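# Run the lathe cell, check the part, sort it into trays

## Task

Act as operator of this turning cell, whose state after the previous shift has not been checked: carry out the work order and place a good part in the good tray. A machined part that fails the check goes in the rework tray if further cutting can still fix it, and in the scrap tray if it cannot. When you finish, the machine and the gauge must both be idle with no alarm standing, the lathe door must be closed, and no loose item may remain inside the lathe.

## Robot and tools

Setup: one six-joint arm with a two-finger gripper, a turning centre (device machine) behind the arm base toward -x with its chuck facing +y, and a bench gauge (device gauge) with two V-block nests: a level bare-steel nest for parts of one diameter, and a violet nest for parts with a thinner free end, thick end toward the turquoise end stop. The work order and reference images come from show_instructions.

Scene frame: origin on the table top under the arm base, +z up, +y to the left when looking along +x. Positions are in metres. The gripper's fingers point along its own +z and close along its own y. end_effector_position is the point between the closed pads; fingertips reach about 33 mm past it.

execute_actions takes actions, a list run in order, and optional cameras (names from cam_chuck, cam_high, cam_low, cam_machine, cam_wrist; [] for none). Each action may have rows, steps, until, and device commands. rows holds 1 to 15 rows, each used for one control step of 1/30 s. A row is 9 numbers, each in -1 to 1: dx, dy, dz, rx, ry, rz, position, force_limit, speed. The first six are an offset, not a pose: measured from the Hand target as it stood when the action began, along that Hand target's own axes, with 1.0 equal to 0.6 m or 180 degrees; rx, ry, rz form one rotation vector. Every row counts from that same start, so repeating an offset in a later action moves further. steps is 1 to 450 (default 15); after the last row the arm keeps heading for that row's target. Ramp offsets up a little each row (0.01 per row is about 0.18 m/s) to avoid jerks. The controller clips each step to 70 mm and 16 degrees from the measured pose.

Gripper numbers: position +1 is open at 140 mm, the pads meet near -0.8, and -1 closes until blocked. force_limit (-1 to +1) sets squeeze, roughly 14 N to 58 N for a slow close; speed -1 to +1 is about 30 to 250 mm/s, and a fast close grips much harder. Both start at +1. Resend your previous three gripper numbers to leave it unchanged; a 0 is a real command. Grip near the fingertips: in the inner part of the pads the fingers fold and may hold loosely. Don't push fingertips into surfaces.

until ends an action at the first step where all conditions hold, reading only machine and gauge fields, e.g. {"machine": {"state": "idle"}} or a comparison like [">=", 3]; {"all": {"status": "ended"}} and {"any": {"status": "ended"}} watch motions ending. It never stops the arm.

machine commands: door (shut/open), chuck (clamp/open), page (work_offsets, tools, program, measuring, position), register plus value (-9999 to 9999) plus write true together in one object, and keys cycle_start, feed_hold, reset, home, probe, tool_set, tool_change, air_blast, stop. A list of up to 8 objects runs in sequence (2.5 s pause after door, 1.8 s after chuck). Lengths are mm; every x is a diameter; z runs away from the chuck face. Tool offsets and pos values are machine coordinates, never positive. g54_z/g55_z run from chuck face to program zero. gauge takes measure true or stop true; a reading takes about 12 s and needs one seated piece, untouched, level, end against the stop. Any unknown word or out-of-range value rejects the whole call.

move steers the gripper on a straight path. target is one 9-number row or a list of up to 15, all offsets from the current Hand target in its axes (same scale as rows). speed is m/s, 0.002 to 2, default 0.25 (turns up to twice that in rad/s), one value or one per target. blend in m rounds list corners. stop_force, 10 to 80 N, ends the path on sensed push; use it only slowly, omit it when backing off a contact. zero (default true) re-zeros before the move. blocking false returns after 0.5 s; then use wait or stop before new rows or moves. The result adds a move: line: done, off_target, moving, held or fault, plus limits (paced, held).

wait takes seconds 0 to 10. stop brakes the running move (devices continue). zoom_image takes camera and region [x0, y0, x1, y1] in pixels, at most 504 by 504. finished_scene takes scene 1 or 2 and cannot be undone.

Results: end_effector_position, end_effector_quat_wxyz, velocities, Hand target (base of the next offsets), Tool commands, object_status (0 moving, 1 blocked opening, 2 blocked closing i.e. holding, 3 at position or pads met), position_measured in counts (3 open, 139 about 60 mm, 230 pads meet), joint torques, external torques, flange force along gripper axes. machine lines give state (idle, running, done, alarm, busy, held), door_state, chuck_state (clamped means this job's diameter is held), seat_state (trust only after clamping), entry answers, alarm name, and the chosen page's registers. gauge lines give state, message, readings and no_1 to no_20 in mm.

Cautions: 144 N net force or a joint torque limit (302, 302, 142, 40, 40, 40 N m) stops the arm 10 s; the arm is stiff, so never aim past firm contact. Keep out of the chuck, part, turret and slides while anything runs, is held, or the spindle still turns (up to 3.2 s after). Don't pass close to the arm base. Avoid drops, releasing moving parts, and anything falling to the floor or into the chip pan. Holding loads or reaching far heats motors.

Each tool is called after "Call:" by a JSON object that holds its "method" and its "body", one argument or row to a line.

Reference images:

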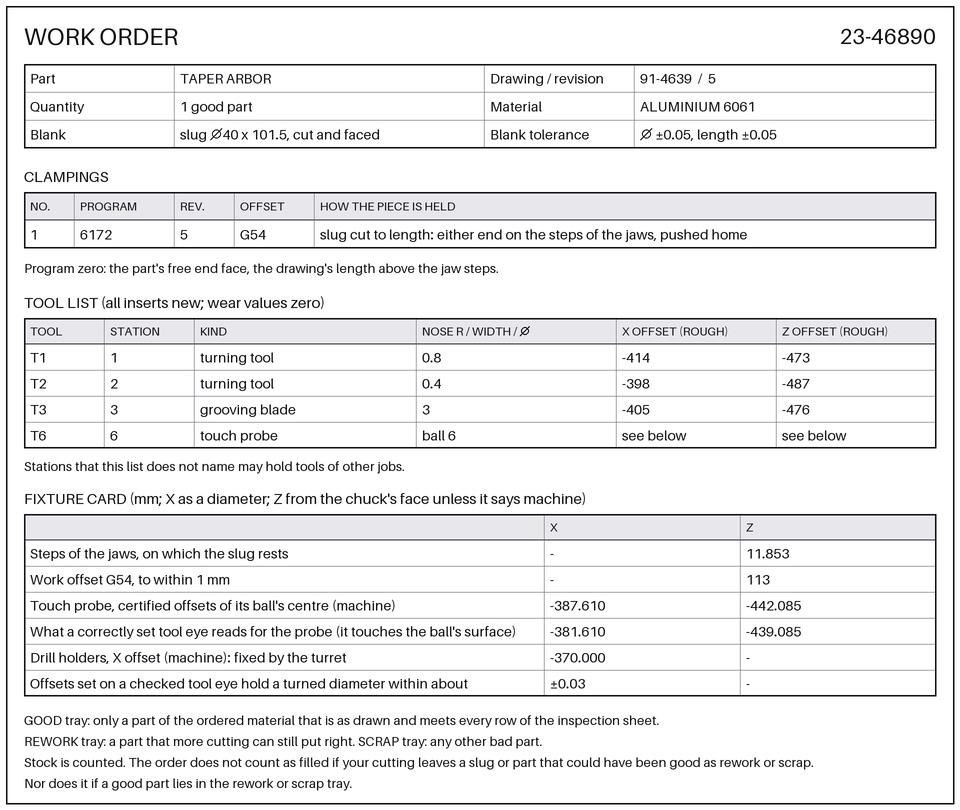

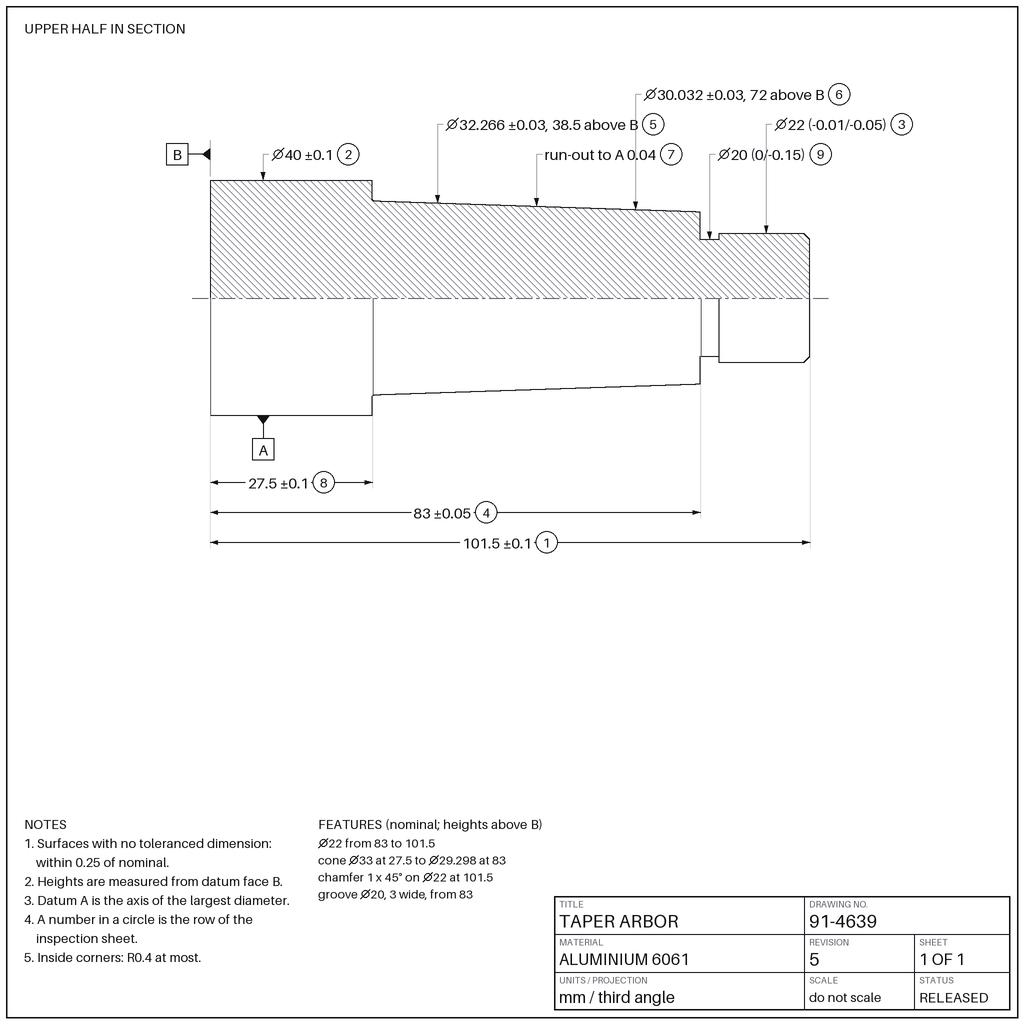

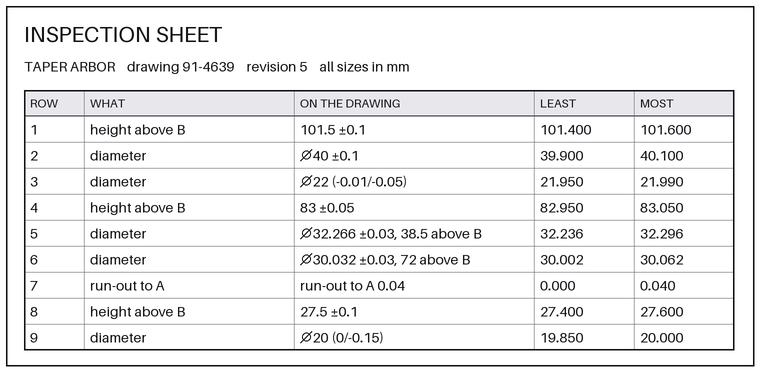

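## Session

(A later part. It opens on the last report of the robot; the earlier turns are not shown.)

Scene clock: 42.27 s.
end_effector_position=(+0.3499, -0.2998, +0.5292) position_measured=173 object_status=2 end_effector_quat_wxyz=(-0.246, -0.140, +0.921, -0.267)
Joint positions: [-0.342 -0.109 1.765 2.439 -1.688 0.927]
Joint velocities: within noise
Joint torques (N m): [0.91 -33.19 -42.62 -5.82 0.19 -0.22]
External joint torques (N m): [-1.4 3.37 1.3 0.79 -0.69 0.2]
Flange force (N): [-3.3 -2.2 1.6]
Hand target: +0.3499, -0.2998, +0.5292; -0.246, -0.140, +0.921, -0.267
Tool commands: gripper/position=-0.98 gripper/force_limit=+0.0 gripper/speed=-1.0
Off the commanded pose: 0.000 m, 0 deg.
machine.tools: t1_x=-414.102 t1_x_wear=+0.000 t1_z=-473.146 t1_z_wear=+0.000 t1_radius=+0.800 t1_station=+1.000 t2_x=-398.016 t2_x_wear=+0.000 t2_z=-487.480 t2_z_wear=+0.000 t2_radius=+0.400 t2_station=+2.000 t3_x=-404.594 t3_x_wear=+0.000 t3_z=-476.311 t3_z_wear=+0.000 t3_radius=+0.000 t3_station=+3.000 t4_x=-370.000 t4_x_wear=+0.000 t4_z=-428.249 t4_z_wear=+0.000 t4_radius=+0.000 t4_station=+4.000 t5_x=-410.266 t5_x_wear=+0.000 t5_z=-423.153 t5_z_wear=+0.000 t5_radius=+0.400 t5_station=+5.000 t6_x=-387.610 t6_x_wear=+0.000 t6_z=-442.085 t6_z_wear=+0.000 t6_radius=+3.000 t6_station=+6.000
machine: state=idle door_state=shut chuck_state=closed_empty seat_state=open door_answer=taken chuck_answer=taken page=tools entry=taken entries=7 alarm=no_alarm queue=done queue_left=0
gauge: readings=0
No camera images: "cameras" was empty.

Call:
{"method": "execute_actions", "body": {
  "actions": [
    {"machine":[{"page":"measuring"},{"register":"tool_call","value":2,"write":true},{"tool_change":true},{"tool_set":true}],"steps":450,"until":{"machine":{"queue":"done"}}}
  ],
  "cameras": ["cam_chuck"]
}}

Call:
{"method": "execute_actions", "body": {
  "actions": [
    {"steps":300,"until":{"machine":{"state":"idle"}}}
  ],
  "cameras": []
}}

Call:
{"method": "execute_actions", "body": {
  "actions": [
    {"machine":[{"register":"tool_call","value":3,"write":true},{"tool_change":true},{"tool_set":true}],"steps":450,"until":{"machine":{"queue":"done"}}}
  ],
  "cameras": ["cam_chuck"]
}}

Call:
{"method": "execute_actions", "body": {
  "actions": [
    {"steps":300,"until":{"machine":{"state":"idle"}}}
  ],
  "cameras": ["cam_chuck"]
}}

Scene clock: 57.83 s.
end_effector_position=(+0.3499, -0.2998, +0.5292) position_measured=173 object_status=2 end_effector_quat_wxyz=(-0.246, -0.140, +0.921, -0.267)
Joint positions: [-0.342 -0.109 1.765 2.439 -1.688 0.927]
Joint velocities: within noise
Joint torques (N m): [1.61 -33.25 -42.68 -5.77 0.2 -0.32]
External joint torques (N m): [-2.13 3.46 1.38 0.75 -0.7 0.3]
Flange force (N): [-3.0 -3.0 2.6]
Hand target: +0.3499, -0.2998, +0.5292; -0.246, -0.140, +0.921, -0.267
Tool commands: gripper/position=-0.98 gripper/force_limit=+0.0 gripper/speed=-1.0
Off the commanded pose: 0.000 m, 0 deg.
machine.measuring: probe_x=+0.000 probe_z=+0.000 probe_move_x=+0.000 probe_move_z=+0.000 probe_radius=+2.992 eye_x=+56.424 eye_z=+146.278 probe_touched=+0 probe_found_x=+0.000 probe_found_z=+0.000 set_x=-398.018 set_z=-487.485
machine: state=busy door_state=shut chuck_state=closed_empty seat_state=open door_answer=taken chuck_answer=taken page=measuring entry=taken entries=10 alarm=no_alarm queue=running queue_left=0
gauge: readings=0
Images, in order (width x height): cam_chuck 672x504.

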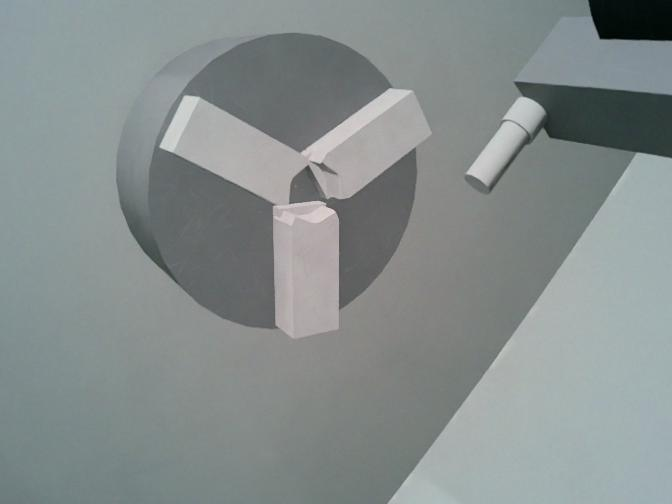

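Scene clock: 61.33 s.
end_effector_position=(+0.3499, -0.2998, +0.5292) position_measured=173 object_status=2 end_effector_quat_wxyz=(-0.246, -0.140, +0.921, -0.267)
Joint positions: [-0.342 -0.109 1.765 2.439 -1.688 0.927]
Joint velocities: within noise
Joint torques (N m): [1.32 -33.46 -42.67 -5.75 0.25 -0.3]
External joint torques (N m): [-1.81 3.77 1.39 0.72 -0.75 0.28]
Flange force (N): [-3.6 -2.8 2.0]
Hand target: +0.3499, -0.2998, +0.5292; -0.246, -0.140, +0.921, -0.267
Tool commands: gripper/position=-0.98 gripper/force_limit=+0.0 gripper/speed=-1.0
Off the commanded pose: 0.000 m, 0 deg.
machine.measuring: probe_x=+0.000 probe_z=+0.000 probe_move_x=+0.000 probe_move_z=+0.000 probe_radius=+2.992 eye_x=+56.424 eye_z=+146.278 probe_touched=+0 probe_found_x=+0.000 probe_found_z=+0.000 set_x=-414.098 set_z=-473.148
machine: state=idle door_state=shut chuck_state=closed_empty seat_state=open door_answer=taken chuck_answer=taken page=measuring entry=taken entries=10 alarm=no_alarm queue=done queue_left=0
gauge: readings=0
No camera images: "cameras" was empty.

Scene clock: 76.53 s.
end_effector_position=(+0.3499, -0.2998, +0.5292) position_measured=173 object_status=2 end_effector_quat_wxyz=(-0.246, -0.140, +0.921, -0.267)
Joint positions: [-0.342 -0.109 1.765 2.439 -1.688 0.927]
Joint velocities: within noise
Joint torques (N m): [1.19 -33.29 -42.64 -5.78 0.18 -0.27]
External joint torques (N m): [-1.64 3.44 1.28 0.74 -0.67 0.25]
Flange force (N): [-3.3 -2.5 1.9]
Hand target: +0.3499, -0.2998, +0.5292; -0.246, -0.140, +0.921, -0.267
Tool commands: gripper/position=-0.98 gripper/force_limit=+0.0 gripper/speed=-1.0
Off the commanded pose: 0.000 m, 0 deg.
machine.measuring: probe_x=+0.000 probe_z=+0.000 probe_move_x=+0.000 probe_move_z=+0.000 probe_radius=+2.992 eye_x=+56.424 eye_z=+146.278 probe_touched=+0 probe_found_x=+0.000 probe_found_z=+0.000 set_x=-414.098 set_z=-473.148
machine: state=busy door_state=shut chuck_state=closed_empty seat_state=open door_answer=taken chuck_answer=taken page=measuring entry=taken entries=13 alarm=no_alarm queue=running queue_left=0
gauge: readings=0
Images, in order (width x height): cam_chuck 672x504.

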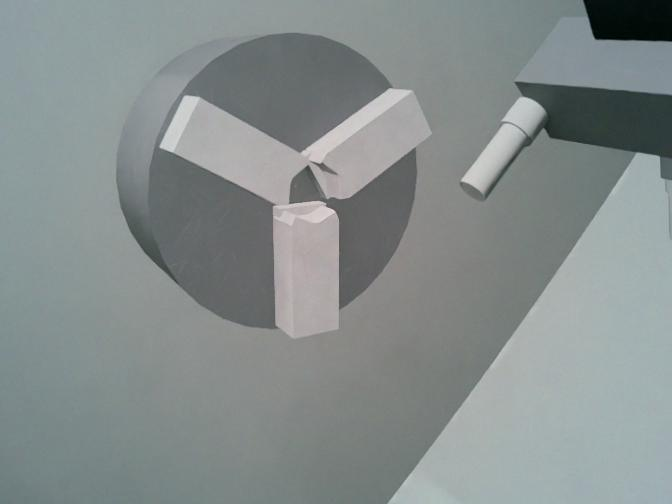

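Scene clock: 80.10 s.
end_effector_position=(+0.3499, -0.2998, +0.5292) position_measured=173 object_status=2 end_effector_quat_wxyz=(-0.246, -0.140, +0.921, -0.267)
Joint positions: [-0.342 -0.109 1.765 2.439 -1.688 0.927]
Joint velocities: within noise
Joint torques (N m): [1.17 -33.04 -42.69 -5.84 0.19 -0.3]
External joint torques (N m): [-1.65 3.21 1.36 0.81 -0.69 0.28]
Flange force (N): [-3.0 -2.1 2.0]
Hand target: +0.3499, -0.2998, +0.5292; -0.246, -0.140, +0.921, -0.267
Tool commands: gripper/position=-0.98 gripper/force_limit=+0.0 gripper/speed=-1.0
Off the commanded pose: 0.000 m, 0 deg.
machine.measuring: probe_x=+0.000 probe_z=+0.000 probe_move_x=+0.000 probe_move_z=+0.000 probe_radius=+2.992 eye_x=+56.424 eye_z=+146.278 probe_touched=+0 probe_found_x=+0.000 probe_found_z=+0.000 set_x=-404.596 set_z=-476.304
machine: state=idle door_state=shut chuck_state=closed_empty seat_state=open door_answer=taken chuck_answer=taken page=measuring entry=taken entries=13 alarm=no_alarm queue=done queue_left=0
gauge: readings=0
Images, in order (width x height): cam_chuck 672x504.

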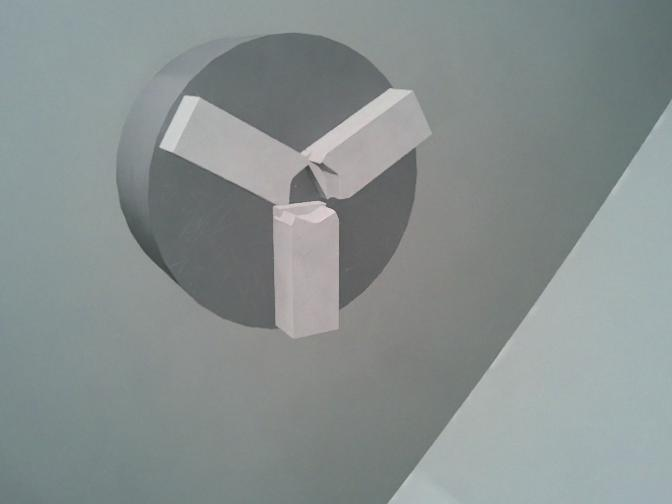

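Call:
{"method": "execute_actions", "body": {
  "actions": [
    {"machine":[{"page":"tools"},{"register":"t1_station","value":2,"write":true},{"register":"t2_station","value":1,"write":true},{"register":"t2_x_wear","value":0.02,"write":true},{"home":true},{"air_blast":true}],"steps":450,"until":{"machine":{"queue":"done"}}}
  ],
  "cameras": []
}}

Call:
{"method": "move", "body": {
  "target": [0.5357,0.1825,0.3818,0.0964,0.3855,0.3860,-0.98,0,-1],
  "speed": 0.35,
  "cameras": ["cam_high"]
}}

Call:
{"method": "execute_actions", "body": {
  "actions": [
    {"steps":300,"until":{"machine":{"state":"idle"}}}
  ],
  "cameras": ["cam_chuck"]
}}

Scene clock: 83.73 s.
end_effector_position=(+0.3499, -0.2998, +0.5292) position_measured=173 object_status=2 end_effector_quat_wxyz=(-0.246, -0.140, +0.921, -0.267)
Joint positions: [-0.342 -0.109 1.765 2.439 -1.688 0.927]
Joint velocities: within noise
Joint torques (N m): [1.14 -32.84 -42.71 -5.76 0.19 -0.28]
External joint torques (N m): [-1.66 3.04 1.39 0.73 -0.68 0.26]
Flange force (N): [-2.7 -2.0 2.2]
Hand target: +0.3499, -0.2998, +0.5292; -0.246, -0.140, +0.921, -0.267
Tool commands: gripper/position=-0.98 gripper/force_limit=+0.0 gripper/speed=-1.0
Off the commanded pose: 0.000 m, 0 deg.
machine.tools: t1_x=-414.102 t1_x_wear=+0.000 t1_z=-473.146 t1_z_wear=+0.000 t1_radius=+0.800 t1_station=+2.000 t2_x=-398.016 t2_x_wear=+0.020 t2_z=-487.480 t2_z_wear=+0.000 t2_radius=+0.400 t2_station=+1.000 t3_x=-404.594 t3_x_wear=+0.000 t3_z=-476.311 t3_z_wear=+0.000 t3_radius=+0.000 t3_station=+3.000 t4_x=-370.000 t4_x_wear=+0.000 t4_z=-428.249 t4_z_wear=+0.000 t4_radius=+0.000 t4_station=+4.000 t5_x=-410.266 t5_x_wear=+0.000 t5_z=-423.153 t5_z_wear=+0.000 t5_radius=+0.400 t5_station=+5.000 t6_x=-387.610 t6_x_wear=+0.000 t6_z=-442.085 t6_z_wear=+0.000 t6_radius=+3.000 t6_station=+6.000
machine: state=idle door_state=shut chuck_state=closed_empty seat_state=open door_answer=taken chuck_answer=taken page=tools entry=taken entries=18 alarm=no_alarm queue=done queue_left=0
gauge: readings=0
No camera images: "cameras" was empty.

Scene clock: 86.70 s.
end_effector_position=(-0.0493, -0.3797, +0.4837) position_measured=173 object_status=2 end_effector_quat_wxyz=(+0.487, -0.510, -0.502, +0.500)
Joint positions: [-1.024 0.049 2.169 1.95 -1.989 2.311]
Joint velocities: within noise
Joint torques (N m): [0.64 -41.38 -35.34 -3.97 -1.63 -0.27]
External joint torques (N m): [-1.22 3.01 0.86 0.85 -0.2 0.22]
Flange force (N): [-3.0 5.5 -1.1]
Hand target: -0.0493, -0.3797, +0.4837; +0.487, -0.510, -0.502, +0.500
Off the commanded pose: 0.000 m, 0 deg.
machine.tools: t1_x=-414.102 t1_x_wear=+0.000 t1_z=-473.146 t1_z_wear=+0.000 t1_radius=+0.800 t1_station=+2.000 t2_x=-398.016 t2_x_wear=+0.020 t2_z=-487.480 t2_z_wear=+0.000 t2_radius=+0.400 t2_station=+1.000 t3_x=-404.594 t3_x_wear=+0.000 t3_z=-476.311 t3_z_wear=+0.000 t3_radius=+0.000 t3_station=+3.000 t4_x=-370.000 t4_x_wear=+0.000 t4_z=-428.249 t4_z_wear=+0.000 t4_radius=+0.000 t4_station=+4.000 t5_x=-410.266 t5_x_wear=+0.000 t5_z=-423.153 t5_z_wear=+0.000 t5_radius=+0.400 t5_station=+5.000 t6_x=-387.610 t6_x_wear=+0.000 t6_z=-442.085 t6_z_wear=+0.000 t6_radius=+3.000 t6_station=+6.000
machine: state=idle door_state=shut chuck_state=closed_empty seat_state=open door_answer=taken chuck_answer=taken page=tools entry=taken entries=18 alarm=no_alarm queue=done queue_left=0
gauge: readings=0
move: done
Images, in order (width x height): cam_high 672x504.

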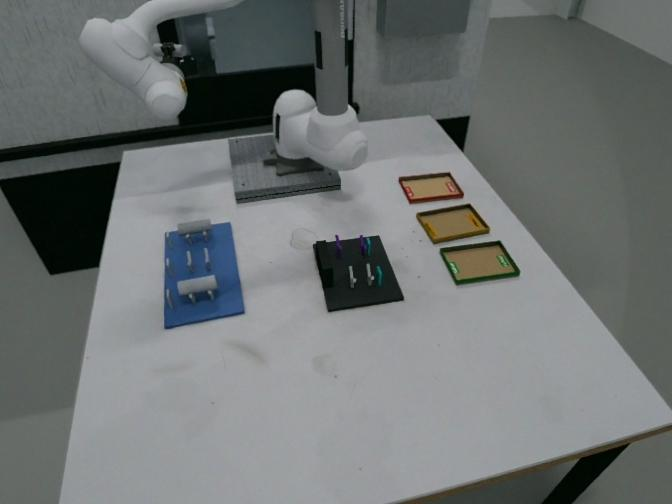

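Scene clock: 86.93 s.
end_effector_position=(-0.0493, -0.3797, +0.4837) position_measured=173 object_status=2 end_effector_quat_wxyz=(+0.487, -0.510, -0.502, +0.500)
Joint positions: [-1.024 0.049 2.169 1.95 -1.989 2.311]
Joint velocities: within noise
Joint torques (N m): [0.95 -41.42 -34.91 -3.88 -1.66 -0.29]
External joint torques (N m): [-1.58 3.11 0.42 0.77 -0.16 0.25]
Flange force (N): [-4.2 5.2 -0.8]
Hand target: -0.0493, -0.3797, +0.4837; +0.487, -0.510, -0.502, +0.500
Tool commands: gripper/position=-0.98 gripper/force_limit=+0.0 gripper/speed=-1.0
Off the commanded pose: 0.000 m, 0 deg.
machine.tools: t1_x=-414.102 t1_x_wear=+0.000 t1_z=-473.146 t1_z_wear=+0.000 t1_radius=+0.800 t1_station=+2.000 t2_x=-398.016 t2_x_wear=+0.020 t2_z=-487.480 t2_z_wear=+0.000 t2_radius=+0.400 t2_station=+1.000 t3_x=-404.594 t3_x_wear=+0.000 t3_z=-476.311 t3_z_wear=+0.000 t3_radius=+0.000 t3_station=+3.000 t4_x=-370.000 t4_x_wear=+0.000 t4_z=-428.249 t4_z_wear=+0.000 t4_radius=+0.000 t4_station=+4.000 t5_x=-410.266 t5_x_wear=+0.000 t5_z=-423.153 t5_z_wear=+0.000 t5_radius=+0.400 t5_station=+5.000 t6_x=-387.610 t6_x_wear=+0.000 t6_z=-442.085 t6_z_wear=+0.000 t6_radius=+3.000 t6_station=+6.000
machine: state=idle door_state=shut chuck_state=closed_empty seat_state=open door_answer=taken chuck_answer=taken page=tools entry=taken entries=18 alarm=no_alarm queue=done queue_left=0
gauge: readings=0
Images, in order (width x height): cam_chuck 672x504.

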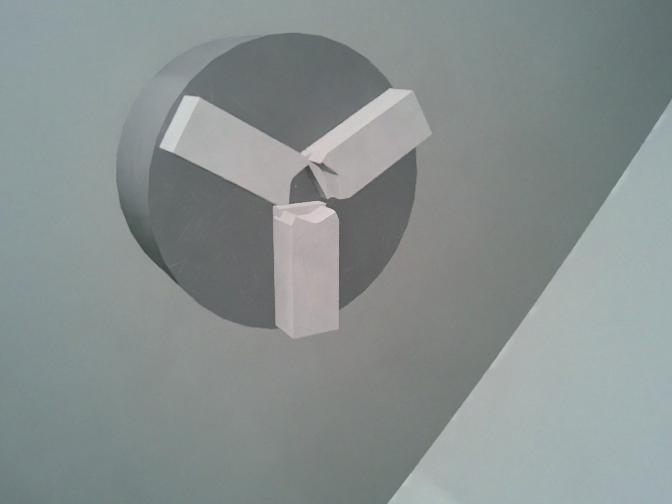

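Call:
{"method": "execute_actions", "body": {
  "actions": [
    {"machine":[{"chuck":"open"},{"door":"open"}],"steps":240,"until":{"machine":{"door_state":"open","chuck_state":"open"}}}
  ],
  "cameras": ["cam_chuck"]
}}

Call:
{"method": "move", "body": {
  "target": [
    [-0.016,0.051,0.170,0,0,0,-0.98,0,-1],
    [0.0868,0.0903,0.5039,0,0,0,-0.98,0,-1],
    [0.2229,0.1478,0.7548,0,0,0,-0.98,0,-1],
    [0.3923,0.2234,0.9226,0,-0.147,0,-0.98,0,-1]
  ],
  "speed": 0.25,
  "blend": [0.04,0.05,0.04,0],
  "cameras": ["cam_chuck","cam_wrist"]
}}

Scene clock: 91.37 s.
end_effector_position=(-0.0493, -0.3797, +0.4837) position_measured=173 object_status=2 end_effector_quat_wxyz=(+0.487, -0.510, -0.502, +0.500)
Joint positions: [-1.024 0.049 2.169 1.95 -1.989 2.311]
Joint velocities: within noise
Joint torques (N m): [0.82 -42.02 -35.05 -3.91 -1.71 -0.36]
External joint torques (N m): [-1.43 3.7 0.56 0.8 -0.11 0.31]
Flange force (N): [-4.6 6.3 -1.5]
Hand target: -0.0493, -0.3797, +0.4837; +0.487, -0.510, -0.502, +0.500
Tool commands: gripper/position=-0.98 gripper/force_limit=+0.0 gripper/speed=-1.0
Off the commanded pose: 0.000 m, 0 deg.
machine.tools: t1_x=-414.102 t1_x_wear=+0.000 t1_z=-473.146 t1_z_wear=+0.000 t1_radius=+0.800 t1_station=+2.000 t2_x=-398.016 t2_x_wear=+0.020 t2_z=-487.480 t2_z_wear=+0.000 t2_radius=+0.400 t2_station=+1.000 t3_x=-404.594 t3_x_wear=+0.000 t3_z=-476.311 t3_z_wear=+0.000 t3_radius=+0.000 t3_station=+3.000 t4_x=-370.000 t4_x_wear=+0.000 t4_z=-428.249 t4_z_wear=+0.000 t4_radius=+0.000 t4_station=+4.000 t5_x=-410.266 t5_x_wear=+0.000 t5_z=-423.153 t5_z_wear=+0.000 t5_radius=+0.400 t5_station=+5.000 t6_x=-387.610 t6_x_wear=+0.000 t6_z=-442.085 t6_z_wear=+0.000 t6_radius=+3.000 t6_station=+6.000
machine: state=idle door_state=open chuck_state=open seat_state=open door_answer=taken chuck_answer=taken page=tools entry=taken entries=18 alarm=no_alarm queue=running queue_left=0
gauge: readings=0
Images, in order (width x height): cam_chuck 672x504.

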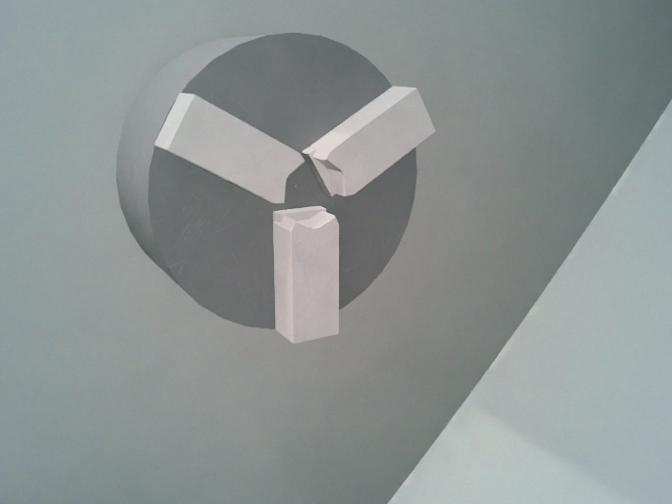

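Scene clock: 95.03 s.
end_effector_position=(-0.6006, -0.1504, +0.3314) position_measured=173 object_status=2 end_effector_quat_wxyz=(-0.359, +0.382, +0.601, -0.604)
Joint positions: [-3.254 0.047 2.584 -0.635 -1.126 3.451]
Joint velocities: within noise
Joint torques (N m): [2.18 -29.12 -22.31 2.59 -2.77 -0.32]
External joint torques (N m): [-1.82 3.75 1.77 -0.19 0.12 0.27]
Flange force (N): [7.2 10.0 -1.1]
Hand target: -0.6007, -0.1504, +0.3314; -0.359, +0.382, +0.601, -0.604
Off the commanded pose: 0.000 m, 0 deg.
machine.tools: t1_x=-414.102 t1_x_wear=+0.000 t1_z=-473.146 t1_z_wear=+0.000 t1_radius=+0.800 t1_station=+2.000 t2_x=-398.016 t2_x_wear=+0.020 t2_z=-487.480 t2_z_wear=+0.000 t2_radius=+0.400 t2_station=+1.000 t3_x=-404.594 t3_x_wear=+0.000 t3_z=-476.311 t3_z_wear=+0.000 t3_radius=+0.000 t3_station=+3.000 t4_x=-370.000 t4_x_wear=+0.000 t4_z=-428.249 t4_z_wear=+0.000 t4_radius=+0.000 t4_station=+4.000 t5_x=-410.266 t5_x_wear=+0.000 t5_z=-423.153 t5_z_wear=+0.000 t5_radius=+0.400 t5_station=+5.000 t6_x=-387.610 t6_x_wear=+0.000 t6_z=-442.085 t6_z_wear=+0.000 t6_radius=+3.000 t6_station=+6.000
machine: state=idle door_state=open chuck_state=open seat_state=open door_answer=taken chuck_answer=taken page=tools entry=taken entries=18 alarm=no_alarm queue=done queue_left=0
gauge: readings=0
move: done
Images, in order (width x height): cam_chuck 672x504, cam_wrist 672x504.

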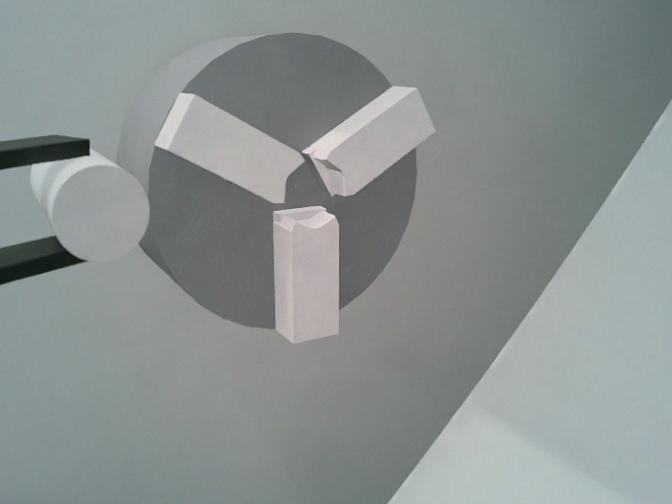

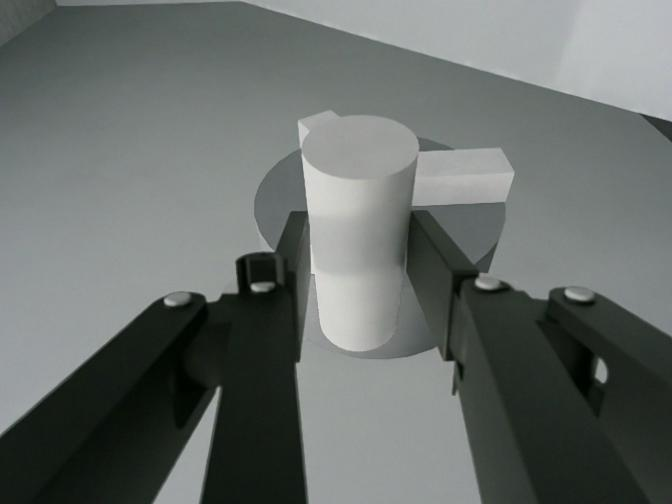

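Call:
{"method": "move", "body": {
  "target": [0.1678,0.0388,0.2128,0,0,0,-0.98,0,-1],
  "speed": 0.15,
  "cameras": ["cam_chuck","cam_wrist"]
}}

Scene clock: 96.77 s.
end_effector_position=(-0.7593, -0.1186, +0.3036) position_measured=173 object_status=2 end_effector_quat_wxyz=(-0.359, +0.382, +0.601, -0.604)
Joint positions: [-3.29 0.307 2.321 -0.674 -1.134 3.469]
Joint velocities: within noise
Joint torques (N m): [2.6 -57.35 -22.5 2.69 -2.87 -0.32]
External joint torques (N m): [-1.83 5.68 2.09 -0.3 0.24 0.27]
Flange force (N): [5.4 10.6 -0.1]
Hand target: -0.7594, -0.1186, +0.3036; -0.359, +0.382, +0.601, -0.604
Off the commanded pose: 0.000 m, 0 deg.
machine.tools: t1_x=-414.102 t1_x_wear=+0.000 t1_z=-473.146 t1_z_wear=+0.000 t1_radius=+0.800 t1_station=+2.000 t2_x=-398.016 t2_x_wear=+0.020 t2_z=-487.480 t2_z_wear=+0.000 t2_radius=+0.400 t2_station=+1.000 t3_x=-404.594 t3_x_wear=+0.000 t3_z=-476.311 t3_z_wear=+0.000 t3_radius=+0.000 t3_station=+3.000 t4_x=-370.000 t4_x_wear=+0.000 t4_z=-428.249 t4_z_wear=+0.000 t4_radius=+0.000 t4_station=+4.000 t5_x=-410.266 t5_x_wear=+0.000 t5_z=-423.153 t5_z_wear=+0.000 t5_radius=+0.400 t5_station=+5.000 t6_x=-387.610 t6_x_wear=+0.000 t6_z=-442.085 t6_z_wear=+0.000 t6_radius=+3.000 t6_station=+6.000
machine: state=idle door_state=open chuck_state=open seat_state=open door_answer=taken chuck_answer=taken page=tools entry=taken entries=18 alarm=no_alarm queue=done queue_left=0
gauge: readings=0
move: done
Images, in order (width x height): cam_chuck 672x504, cam_wrist 672x504.

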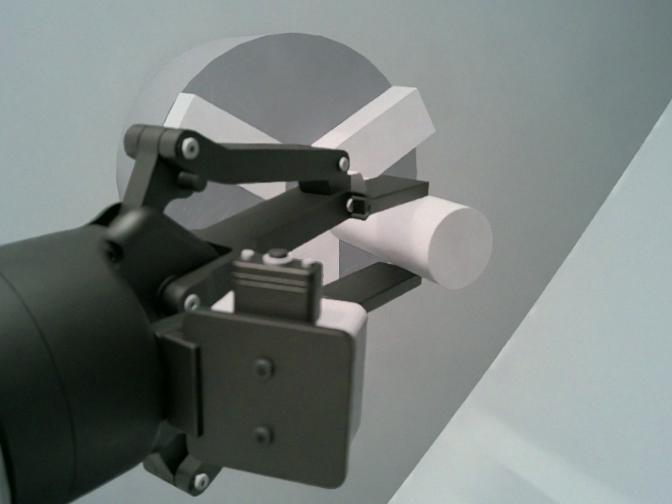

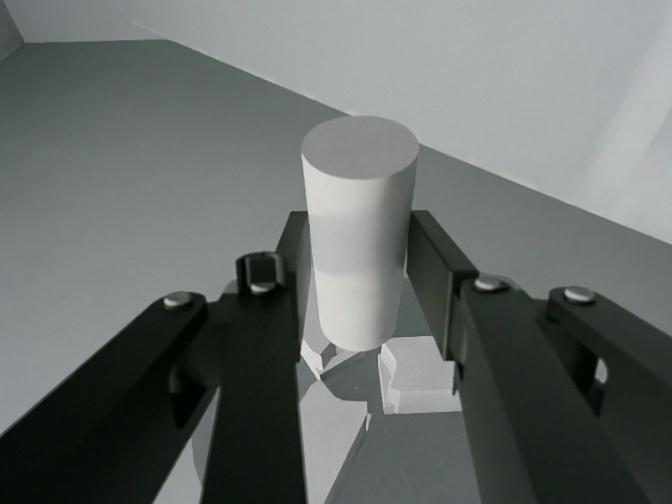

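Call:
{"method": "move", "body": {
  "target": [-0.07,0.0016,0.0351,0,0,0,-0.98,0,-1],
  "speed": 0.04,
  "stop_force": 11,
  "cameras": ["cam_chuck","cam_wrist"]
}}

Call:
{"method": "move", "body": {
  "target": [-0.0596,0.0012,0.0299,0,0,0,-0.98,0,-1],
  "speed": 0.012,
  "stop_force": 11,
  "cameras": ["cam_chuck","cam_wrist"]
}}

Scene clock: 99.10 s.
end_effector_position=(-0.7592, -0.1656, +0.3036) position_measured=173 object_status=2 end_effector_quat_wxyz=(-0.359, +0.382, +0.601, -0.604)
Joint positions: [-3.189 0.308 2.322 -0.565 -1.107 3.423]
Joint velocities: within noise
Joint torques (N m): [2.35 -57.19 -22.65 2.67 -2.81 -0.31]
External joint torques (N m): [-1.65 5.15 1.73 -0.27 0.14 0.26]
Flange force (N): [5.1 9.7 0.5]
Hand target: -0.7592, -0.1656, +0.3036; -0.359, +0.382, +0.601, -0.604
Off the commanded pose: 0.000 m, 0 deg.
machine.tools: t1_x=-414.102 t1_x_wear=+0.000 t1_z=-473.146 t1_z_wear=+0.000 t1_radius=+0.800 t1_station=+2.000 t2_x=-398.016 t2_x_wear=+0.020 t2_z=-487.480 t2_z_wear=+0.000 t2_radius=+0.400 t2_station=+1.000 t3_x=-404.594 t3_x_wear=+0.000 t3_z=-476.311 t3_z_wear=+0.000 t3_radius=+0.000 t3_station=+3.000 t4_x=-370.000 t4_x_wear=+0.000 t4_z=-428.249 t4_z_wear=+0.000 t4_radius=+0.000 t4_station=+4.000 t5_x=-410.266 t5_x_wear=+0.000 t5_z=-423.153 t5_z_wear=+0.000 t5_radius=+0.400 t5_station=+5.000 t6_x=-387.610 t6_x_wear=+0.000 t6_z=-442.085 t6_z_wear=+0.000 t6_radius=+3.000 t6_station=+6.000
machine: state=idle door_state=open chuck_state=open seat_state=open door_answer=taken chuck_answer=taken page=tools entry=taken entries=18 alarm=no_alarm queue=done queue_left=0
gauge: readings=0
move: done
Images, in order (width x height): cam_chuck 672x504, cam_wrist 672x504.

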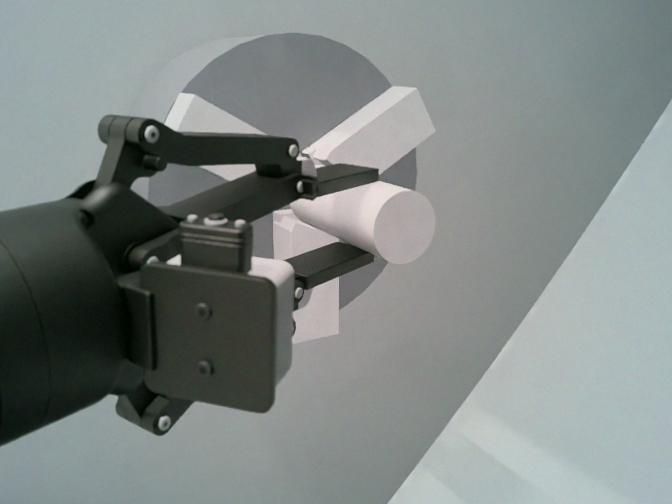

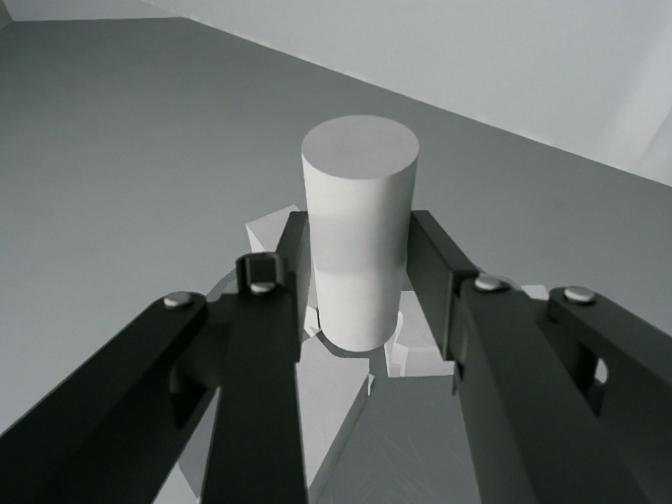

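Scene clock: 101.77 s.
end_effector_position=(-0.7593, -0.1879, +0.3036) position_measured=173 object_status=2 end_effector_quat_wxyz=(-0.359, +0.382, +0.600, -0.604)
Joint positions: [-3.14 0.31 2.319 -0.512 -1.094 3.4]
Joint velocities: within noise
Joint torques (N m): [16.35 -59.1 -22.17 -2.49 -4.81 -0.38]
External joint torques (N m): [-15.65 6.56 0.98 4.9 2.12 0.33]
Flange force (N): [21.7 10.9 -3.6]
Hand target: -0.7593, -0.1879, +0.3036; -0.359, +0.382, +0.600, -0.604 (not the last commanded pose)
Off the commanded pose: 0.018 m, 0 deg.
machine.tools: t1_x=-414.102 t1_x_wear=+0.000 t1_z=-473.146 t1_z_wear=+0.000 t1_radius=+0.800 t1_station=+2.000 t2_x=-398.016 t2_x_wear=+0.020 t2_z=-487.480 t2_z_wear=+0.000 t2_radius=+0.400 t2_station=+1.000 t3_x=-404.594 t3_x_wear=+0.000 t3_z=-476.311 t3_z_wear=+0.000 t3_radius=+0.000 t3_station=+3.000 t4_x=-370.000 t4_x_wear=+0.000 t4_z=-428.249 t4_z_wear=+0.000 t4_radius=+0.000 t4_station=+4.000 t5_x=-410.266 t5_x_wear=+0.000 t5_z=-423.153 t5_z_wear=+0.000 t5_radius=+0.400 t5_station=+5.000 t6_x=-387.610 t6_x_wear=+0.000 t6_z=-442.085 t6_z_wear=+0.000 t6_radius=+3.000 t6_station=+6.000
machine: state=idle door_state=open chuck_state=open seat_state=open door_answer=taken chuck_answer=taken page=tools entry=taken entries=18 alarm=no_alarm queue=done queue_left=0
gauge: readings=0
move: contact
Images, in order (width x height): cam_chuck 672x504, cam_wrist 672x504.

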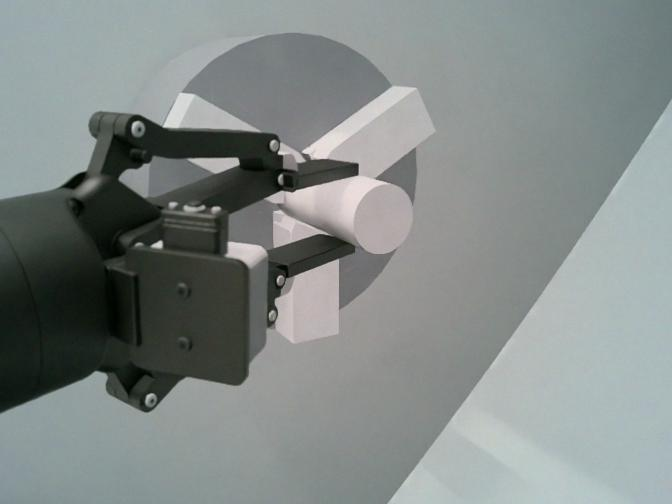

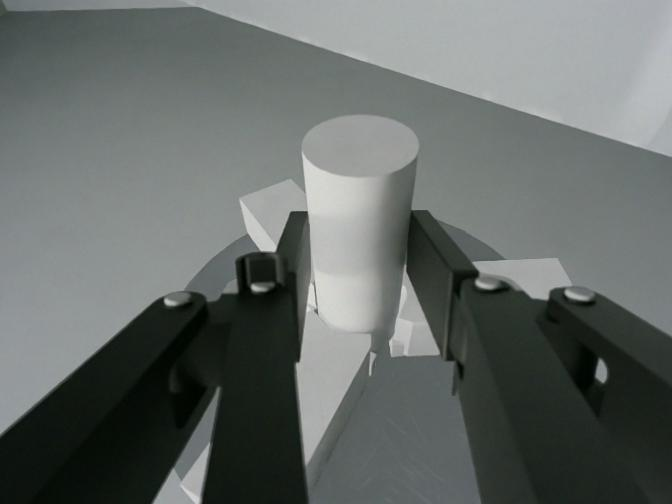

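Call:
{"method": "zoom_image", "body": {
  "camera": "cam_wrist",
  "region": [230, 230, 460, 400]
}}

Call:
{"method": "zoom_image", "body": {
  "camera": "cam_chuck",
  "region": [230, 120, 450, 290]
}}

Scaled by 2.191 from the camera's 672x504 image, which has a finer 960x720 frame.

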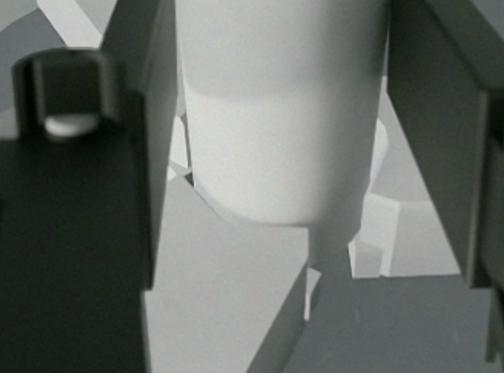

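Scaled by 2.291 from the camera's 672x504 image, which has a finer 960x720 frame.

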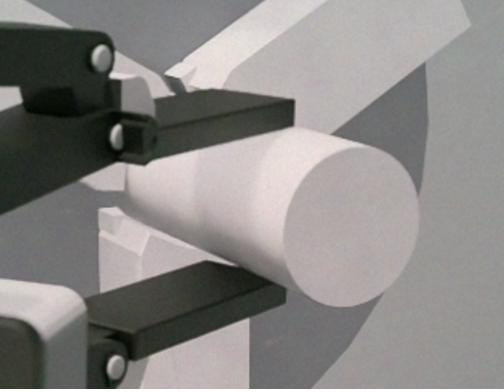

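Call:
{"method": "move", "body": {
  "target": [0.0005,0,0.0012,0,0,0,-0.98,0,-1],
  "speed": 0.006,
  "cameras": []
}}

Call:
{"method": "execute_actions", "body": {
  "actions": [
    {"machine":{"chuck":"clamp"},"steps":90,"until":{"machine":{"chuck_state":"clamped"}}}
  ],
  "cameras": ["cam_wrist"]
}}

Scene clock: 103.17 s.
end_effector_position=(-0.7601, -0.1879, +0.3036) position_measured=173 object_status=2 end_effector_quat_wxyz=(-0.359, +0.382, +0.600, -0.604)
Joint positions: [-3.14 0.311 2.318 -0.512 -1.094 3.4]
Joint velocities: within noise
Joint torques (N m): [13.63 -57.99 -24.21 -1.17 -4.09 -0.49]
External joint torques (N m): [-12.95 5.43 2.98 3.57 1.4 0.44]
Flange force (N): [17.8 10.2 -7.4]
Hand target: -0.7600, -0.1880, +0.3036; -0.359, +0.382, +0.600, -0.604
Off the commanded pose: 0.000 m, 0 deg.
machine.tools: t1_x=-414.102 t1_x_wear=+0.000 t1_z=-473.146 t1_z_wear=+0.000 t1_radius=+0.800 t1_station=+2.000 t2_x=-398.016 t2_x_wear=+0.020 t2_z=-487.480 t2_z_wear=+0.000 t2_radius=+0.400 t2_station=+1.000 t3_x=-404.594 t3_x_wear=+0.000 t3_z=-476.311 t3_z_wear=+0.000 t3_radius=+0.000 t3_station=+3.000 t4_x=-370.000 t4_x_wear=+0.000 t4_z=-428.249 t4_z_wear=+0.000 t4_radius=+0.000 t4_station=+4.000 t5_x=-410.266 t5_x_wear=+0.000 t5_z=-423.153 t5_z_wear=+0.000 t5_radius=+0.400 t5_station=+5.000 t6_x=-387.610 t6_x_wear=+0.000 t6_z=-442.085 t6_z_wear=+0.000 t6_radius=+3.000 t6_station=+6.000
machine: state=idle door_state=open chuck_state=open seat_state=open door_answer=taken chuck_answer=taken page=tools entry=taken entries=18 alarm=no_alarm queue=done queue_left=0
gauge: readings=0
move: done
No camera images: "cameras" was empty.

Scene clock: 104.03 s.
end_effector_position=(-0.7602, -0.1879, +0.3036) position_measured=173 object_status=2 end_effector_quat_wxyz=(-0.360, +0.382, +0.600, -0.604)
Joint positions: [-3.14 0.311 2.318 -0.512 -1.094 3.4]
Joint velocities: within noise
Joint torques (N m): [15.55 -75.74 21.19 -7.9 -8.22 -0.52]
External joint torques (N m): [-14.9 23.04 -42.46 10.32 5.53 0.47]
Flange force (N): [43.6 18.6 95.2]
Hand target: -0.7600, -0.1880, +0.3036; -0.359, +0.382, +0.600, -0.604
Tool commands: gripper/position=-0.98 gripper/force_limit=+0.0 gripper/speed=-1.0
Off the commanded pose: 0.000 m, 0 deg.
machine.tools: t1_x=-414.102 t1_x_wear=+0.000 t1_z=-473.146 t1_z_wear=+0.000 t1_radius=+0.800 t1_station=+2.000 t2_x=-398.016 t2_x_wear=+0.020 t2_z=-487.480 t2_z_wear=+0.000 t2_radius=+0.400 t2_station=+1.000 t3_x=-404.594 t3_x_wear=+0.000 t3_z=-476.311 t3_z_wear=+0.000 t3_radius=+0.000 t3_station=+3.000 t4_x=-370.000 t4_x_wear=+0.000 t4_z=-428.249 t4_z_wear=+0.000 t4_radius=+0.000 t4_station=+4.000 t5_x=-410.266 t5_x_wear=+0.000 t5_z=-423.153 t5_z_wear=+0.000 t5_radius=+0.400 t5_station=+5.000 t6_x=-387.610 t6_x_wear=+0.000 t6_z=-442.085 t6_z_wear=+0.000 t6_radius=+3.000 t6_station=+6.000
machine: state=idle door_state=open chuck_state=clamped seat_state=open door_answer=taken chuck_answer=taken page=tools entry=taken entries=18 alarm=no_alarm queue=running queue_left=0
gauge: readings=0
Images, in order (width x height): cam_wrist 672x504.

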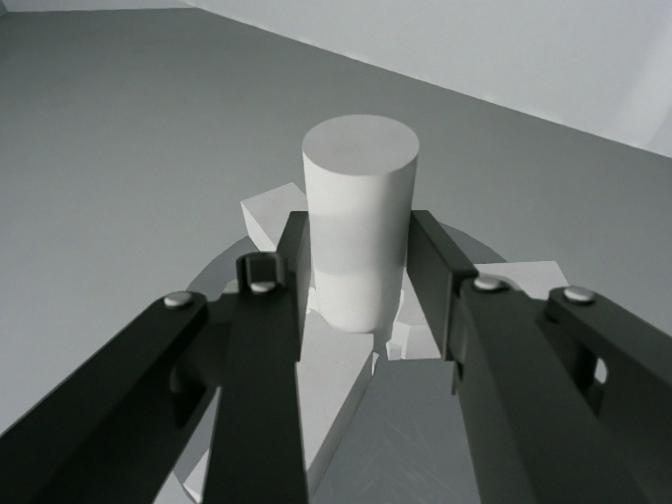

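Call:
{"method": "move", "body": {
  "target": [0.0008,0,0.0015,0,0,0,-0.98,0,-1],
  "speed": 0.006,
  "cameras": []
}}

Scene clock: 105.10 s.
end_effector_position=(-0.7610, -0.1880, +0.3035) position_measured=173 object_status=2 end_effector_quat_wxyz=(-0.359, +0.382, +0.600, -0.604)
Joint positions: [-3.14 0.312 2.316 -0.512 -1.093 3.401]
Joint velocities: within noise
Joint torques (N m): [21.61 -55.53 -13.2 -5.43 -2.93 -0.46]
External joint torques (N m): [-20.89 2.75 -8.04 7.84 0.24 0.41]
Flange force (N): [30.3 5.1 3.8]
Hand target: -0.7611, -0.1879, +0.3036; -0.359, +0.382, +0.600, -0.604
Off the commanded pose: 0.000 m, 0 deg.
machine.tools: t1_x=-414.102 t1_x_wear=+0.000 t1_z=-473.146 t1_z_wear=+0.000 t1_radius=+0.800 t1_station=+2.000 t2_x=-398.016 t2_x_wear=+0.020 t2_z=-487.480 t2_z_wear=+0.000 t2_radius=+0.400 t2_station=+1.000 t3_x=-404.594 t3_x_wear=+0.000 t3_z=-476.311 t3_z_wear=+0.000 t3_radius=+0.000 t3_station=+3.000 t4_x=-370.000 t4_x_wear=+0.000 t4_z=-428.249 t4_z_wear=+0.000 t4_radius=+0.000 t4_station=+4.000 t5_x=-410.266 t5_x_wear=+0.000 t5_z=-423.153 t5_z_wear=+0.000 t5_radius=+0.400 t5_station=+5.000 t6_x=-387.610 t6_x_wear=+0.000 t6_z=-442.085 t6_z_wear=+0.000 t6_radius=+3.000 t6_station=+6.000
machine: state=idle door_state=open chuck_state=clamped seat_state=open door_answer=taken chuck_answer=taken page=tools entry=taken entries=18 alarm=no_alarm queue=done queue_left=0
gauge: readings=0
move: done
No camera images: "cameras" was empty.

Call:
{"method": "execute_actions", "body": {
  "actions": [
    {"rows":[[0.0005,0,-0.0002,0,0,0,-0.98,0,-1]],"steps":15},
    {"machine":{"chuck":"open"},"steps":90,"until":{"machine":{"chuck_state":"open"}}}
  ],
  "cameras": []
}}

Call:
{"method": "move", "body": {
  "target": [-0.0149,0.0003,0.0075,0,0,0,-0.98,0,-1],
  "speed": 0.01,
  "stop_force": 11,
  "cameras": ["cam_wrist"]
}}

Scene clock: 106.70 s.
end_effector_position=(-0.7611, -0.1876, +0.3035) position_measured=173 object_status=2 end_effector_quat_wxyz=(-0.359, +0.382, +0.600, -0.604)
Joint positions: [-3.141 0.312 2.316 -0.513 -1.093 3.401]
Joint velocities: within noise
Joint torques (N m): [5.53 -57.35 -22.89 1.49 -2.99 -0.36]
External joint torques (N m): [-4.91 4.66 1.67 0.92 0.31 0.31]
External joint torques at the end of the 1st action: [-11.33 2.06 -6.32 4.14 -0.61 0.41]
Flange force (N): [8.6 9.0 -1.6]
Flange force at the end of the 1st action (N): [18.6 4.1 5.3]
Hand target: -0.7611, -0.1876, +0.3035; -0.359, +0.382, +0.600, -0.604
Off the commanded pose: 0.000 m, 0 deg.
machine.tools: t1_x=-414.102 t1_x_wear=+0.000 t1_z=-473.146 t1_z_wear=+0.000 t1_radius=+0.800 t1_station=+2.000 t2_x=-398.016 t2_x_wear=+0.020 t2_z=-487.480 t2_z_wear=+0.000 t2_radius=+0.400 t2_station=+1.000 t3_x=-404.594 t3_x_wear=+0.000 t3_z=-476.311 t3_z_wear=+0.000 t3_radius=+0.000 t3_station=+3.000 t4_x=-370.000 t4_x_wear=+0.000 t4_z=-428.249 t4_z_wear=+0.000 t4_radius=+0.000 t4_station=+4.000 t5_x=-410.266 t5_x_wear=+0.000 t5_z=-423.153 t5_z_wear=+0.000 t5_radius=+0.400 t5_station=+5.000 t6_x=-387.610 t6_x_wear=+0.000 t6_z=-442.085 t6_z_wear=+0.000 t6_radius=+3.000 t6_station=+6.000
machine: state=idle door_state=open chuck_state=open seat_state=open door_answer=taken chuck_answer=taken page=tools entry=taken entries=18 alarm=no_alarm queue=running queue_left=0
gauge: readings=0
No camera images: "cameras" was empty.

Scene clock: 107.57 s.
end_effector_position=(-0.7611, -0.1883, +0.3035) position_measured=173 object_status=2 end_effector_quat_wxyz=(-0.359, +0.382, +0.600, -0.604)
Joint positions: [-3.139 0.312 2.316 -0.51 -1.092 3.4]
Joint velocities: within noise
Joint torques (N m): [24.86 -57.76 -24.33 -5.02 -4.92 -0.41]
External joint torques (N m): [-24.18 5.01 3.08 7.43 2.23 0.36]
Flange force (N): [30.6 10.0 -14.4]
Hand target: -0.7611, -0.1883, +0.3035; -0.359, +0.382, +0.600, -0.604 (not the last commanded pose)
Off the commanded pose: 0.009 m, 0 deg.
machine.tools: t1_x=-414.102 t1_x_wear=+0.000 t1_z=-473.146 t1_z_wear=+0.000 t1_radius=+0.800 t1_station=+2.000 t2_x=-398.016 t2_x_wear=+0.020 t2_z=-487.480 t2_z_wear=+0.000 t2_radius=+0.400 t2_station=+1.000 t3_x=-404.594 t3_x_wear=+0.000 t3_z=-476.311 t3_z_wear=+0.000 t3_radius=+0.000 t3_station=+3.000 t4_x=-370.000 t4_x_wear=+0.000 t4_z=-428.249 t4_z_wear=+0.000 t4_radius=+0.000 t4_station=+4.000 t5_x=-410.266 t5_x_wear=+0.000 t5_z=-423.153 t5_z_wear=+0.000 t5_radius=+0.400 t5_station=+5.000 t6_x=-387.610 t6_x_wear=+0.000 t6_z=-442.085 t6_z_wear=+0.000 t6_radius=+3.000 t6_station=+6.000
machine: state=idle door_state=open chuck_state=open seat_state=home door_answer=taken chuck_answer=taken page=tools entry=taken entries=18 alarm=no_alarm queue=running queue_left=0
gauge: readings=0
move: contact
Images, in order (width x height): cam_wrist 672x504.

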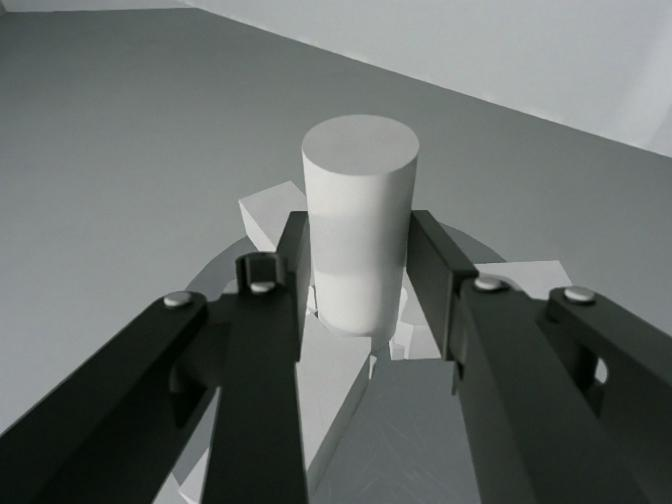

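Call:
{"method": "execute_actions", "body": {
  "actions": [
    {"machine":{"chuck":"clamp"},"steps":90,"until":{"machine":{"chuck_state":"clamped"}}},
    {"rows":[[0,0,0,0,0,0,0.1,0,-1]],"steps":65},
    {"rows":[[0,0,0,0,0,0,-1,-1,-1]],"steps":100},
    {"steps":5}
  ],
  "cameras": []
}}

Scene clock: 114.30 s.
end_effector_position=(-0.7611, -0.1883, +0.3035) position_measured=171 object_status=2 end_effector_quat_wxyz=(-0.359, +0.382, +0.600, -0.604)
Joint positions: [-3.139 0.312 2.316 -0.51 -1.092 3.4]
Joint velocities: within noise
Joint torques (N m): [3.48 -48.5 -21.1 2.15 0.69 -0.22]
External joint torques (N m): [-2.81 -4.24 -0.17 0.26 -3.37 0.17]
External joint torques at the end of the 1st action: [-24.78 -1.88 -1.43 8.24 -0.41 0.34]
External joint torques at the end of the 2nd action: [-1.75 2.69 -0.16 0.06 -0.93 0.23]
External joint torques at the end of the 3rd action: [-2.74 -4.51 0.05 0.31 -3.37 0.15]
Flange force (N): [4.2 -1.3 -9.2]
Flange force at the end of the 1st action (N): [30.7 0.9 -16.0]
Flange force at the end of the 2nd action (N): [5.0 6.6 0.7]
Flange force at the end of the 3rd action (N): [3.7 -1.6 -9.8]
Hand target: -0.7611, -0.1883, +0.3035; -0.359, +0.382, +0.600, -0.604
Off the commanded pose: 0.000 m, 0 deg.
machine.tools: t1_x=-414.102 t1_x_wear=+0.000 t1_z=-473.146 t1_z_wear=+0.000 t1_radius=+0.800 t1_station=+2.000 t2_x=-398.016 t2_x_wear=+0.020 t2_z=-487.480 t2_z_wear=+0.000 t2_radius=+0.400 t2_station=+1.000 t3_x=-404.594 t3_x_wear=+0.000 t3_z=-476.311 t3_z_wear=+0.000 t3_radius=+0.000 t3_station=+3.000 t4_x=-370.000 t4_x_wear=+0.000 t4_z=-428.249 t4_z_wear=+0.000 t4_radius=+0.000 t4_station=+4.000 t5_x=-410.266 t5_x_wear=+0.000 t5_z=-423.153 t5_z_wear=+0.000 t5_radius=+0.400 t5_station=+5.000 t6_x=-387.610 t6_x_wear=+0.000 t6_z=-442.085 t6_z_wear=+0.000 t6_radius=+3.000 t6_station=+6.000
machine: state=idle door_state=open chuck_state=clamped seat_state=home door_answer=taken chuck_answer=taken page=tools entry=taken entries=18 alarm=no_alarm queue=done queue_left=0
gauge: readings=0
No camera images: "cameras" was empty.

Call:
{"method": "execute_actions", "body": {
  "actions": [
    {"rows":[[0,-0.0004,-0.00025,0,0,0,-1,-1,-1]],"steps":20}
  ],
  "cameras": []
}}

Scene clock: 115.47 s.
end_effector_position=(-0.7610, -0.1883, +0.3037) position_measured=171 object_status=2 end_effector_quat_wxyz=(-0.359, +0.382, +0.600, -0.604)
Joint positions: [-3.139 0.312 2.316 -0.51 -1.092 3.401]
Joint velocities: within noise
Joint torques (N m): [0.68 -57.02 -18.61 2.6 -1.78 -0.33]
External joint torques (N m): [0.01 4.33 -2.66 -0.19 -0.9 0.28]
Flange force (N): [4.5 8.3 8.2]
Hand target: -0.7610, -0.1883, +0.3037; -0.359, +0.382, +0.600, -0.604
Off the commanded pose: 0.000 m, 0 deg.
machine.tools: t1_x=-414.102 t1_x_wear=+0.000 t1_z=-473.146 t1_z_wear=+0.000 t1_radius=+0.800 t1_station=+2.000 t2_x=-398.016 t2_x_wear=+0.020 t2_z=-487.480 t2_z_wear=+0.000 t2_radius=+0.400 t2_station=+1.000 t3_x=-404.594 t3_x_wear=+0.000 t3_z=-476.311 t3_z_wear=+0.000 t3_radius=+0.000 t3_station=+3.000 t4_x=-370.000 t4_x_wear=+0.000 t4_z=-428.249 t4_z_wear=+0.000 t4_radius=+0.000 t4_station=+4.000 t5_x=-410.266 t5_x_wear=+0.000 t5_z=-423.153 t5_z_wear=+0.000 t5_radius=+0.400 t5_station=+5.000 t6_x=-387.610 t6_x_wear=+0.000 t6_z=-442.085 t6_z_wear=+0.000 t6_radius=+3.000 t6_station=+6.000
machine: state=idle door_state=open chuck_state=clamped seat_state=home door_answer=taken chuck_answer=taken page=tools entry=taken entries=18 alarm=no_alarm queue=done queue_left=0
gauge: readings=0
No camera images: "cameras" was empty.


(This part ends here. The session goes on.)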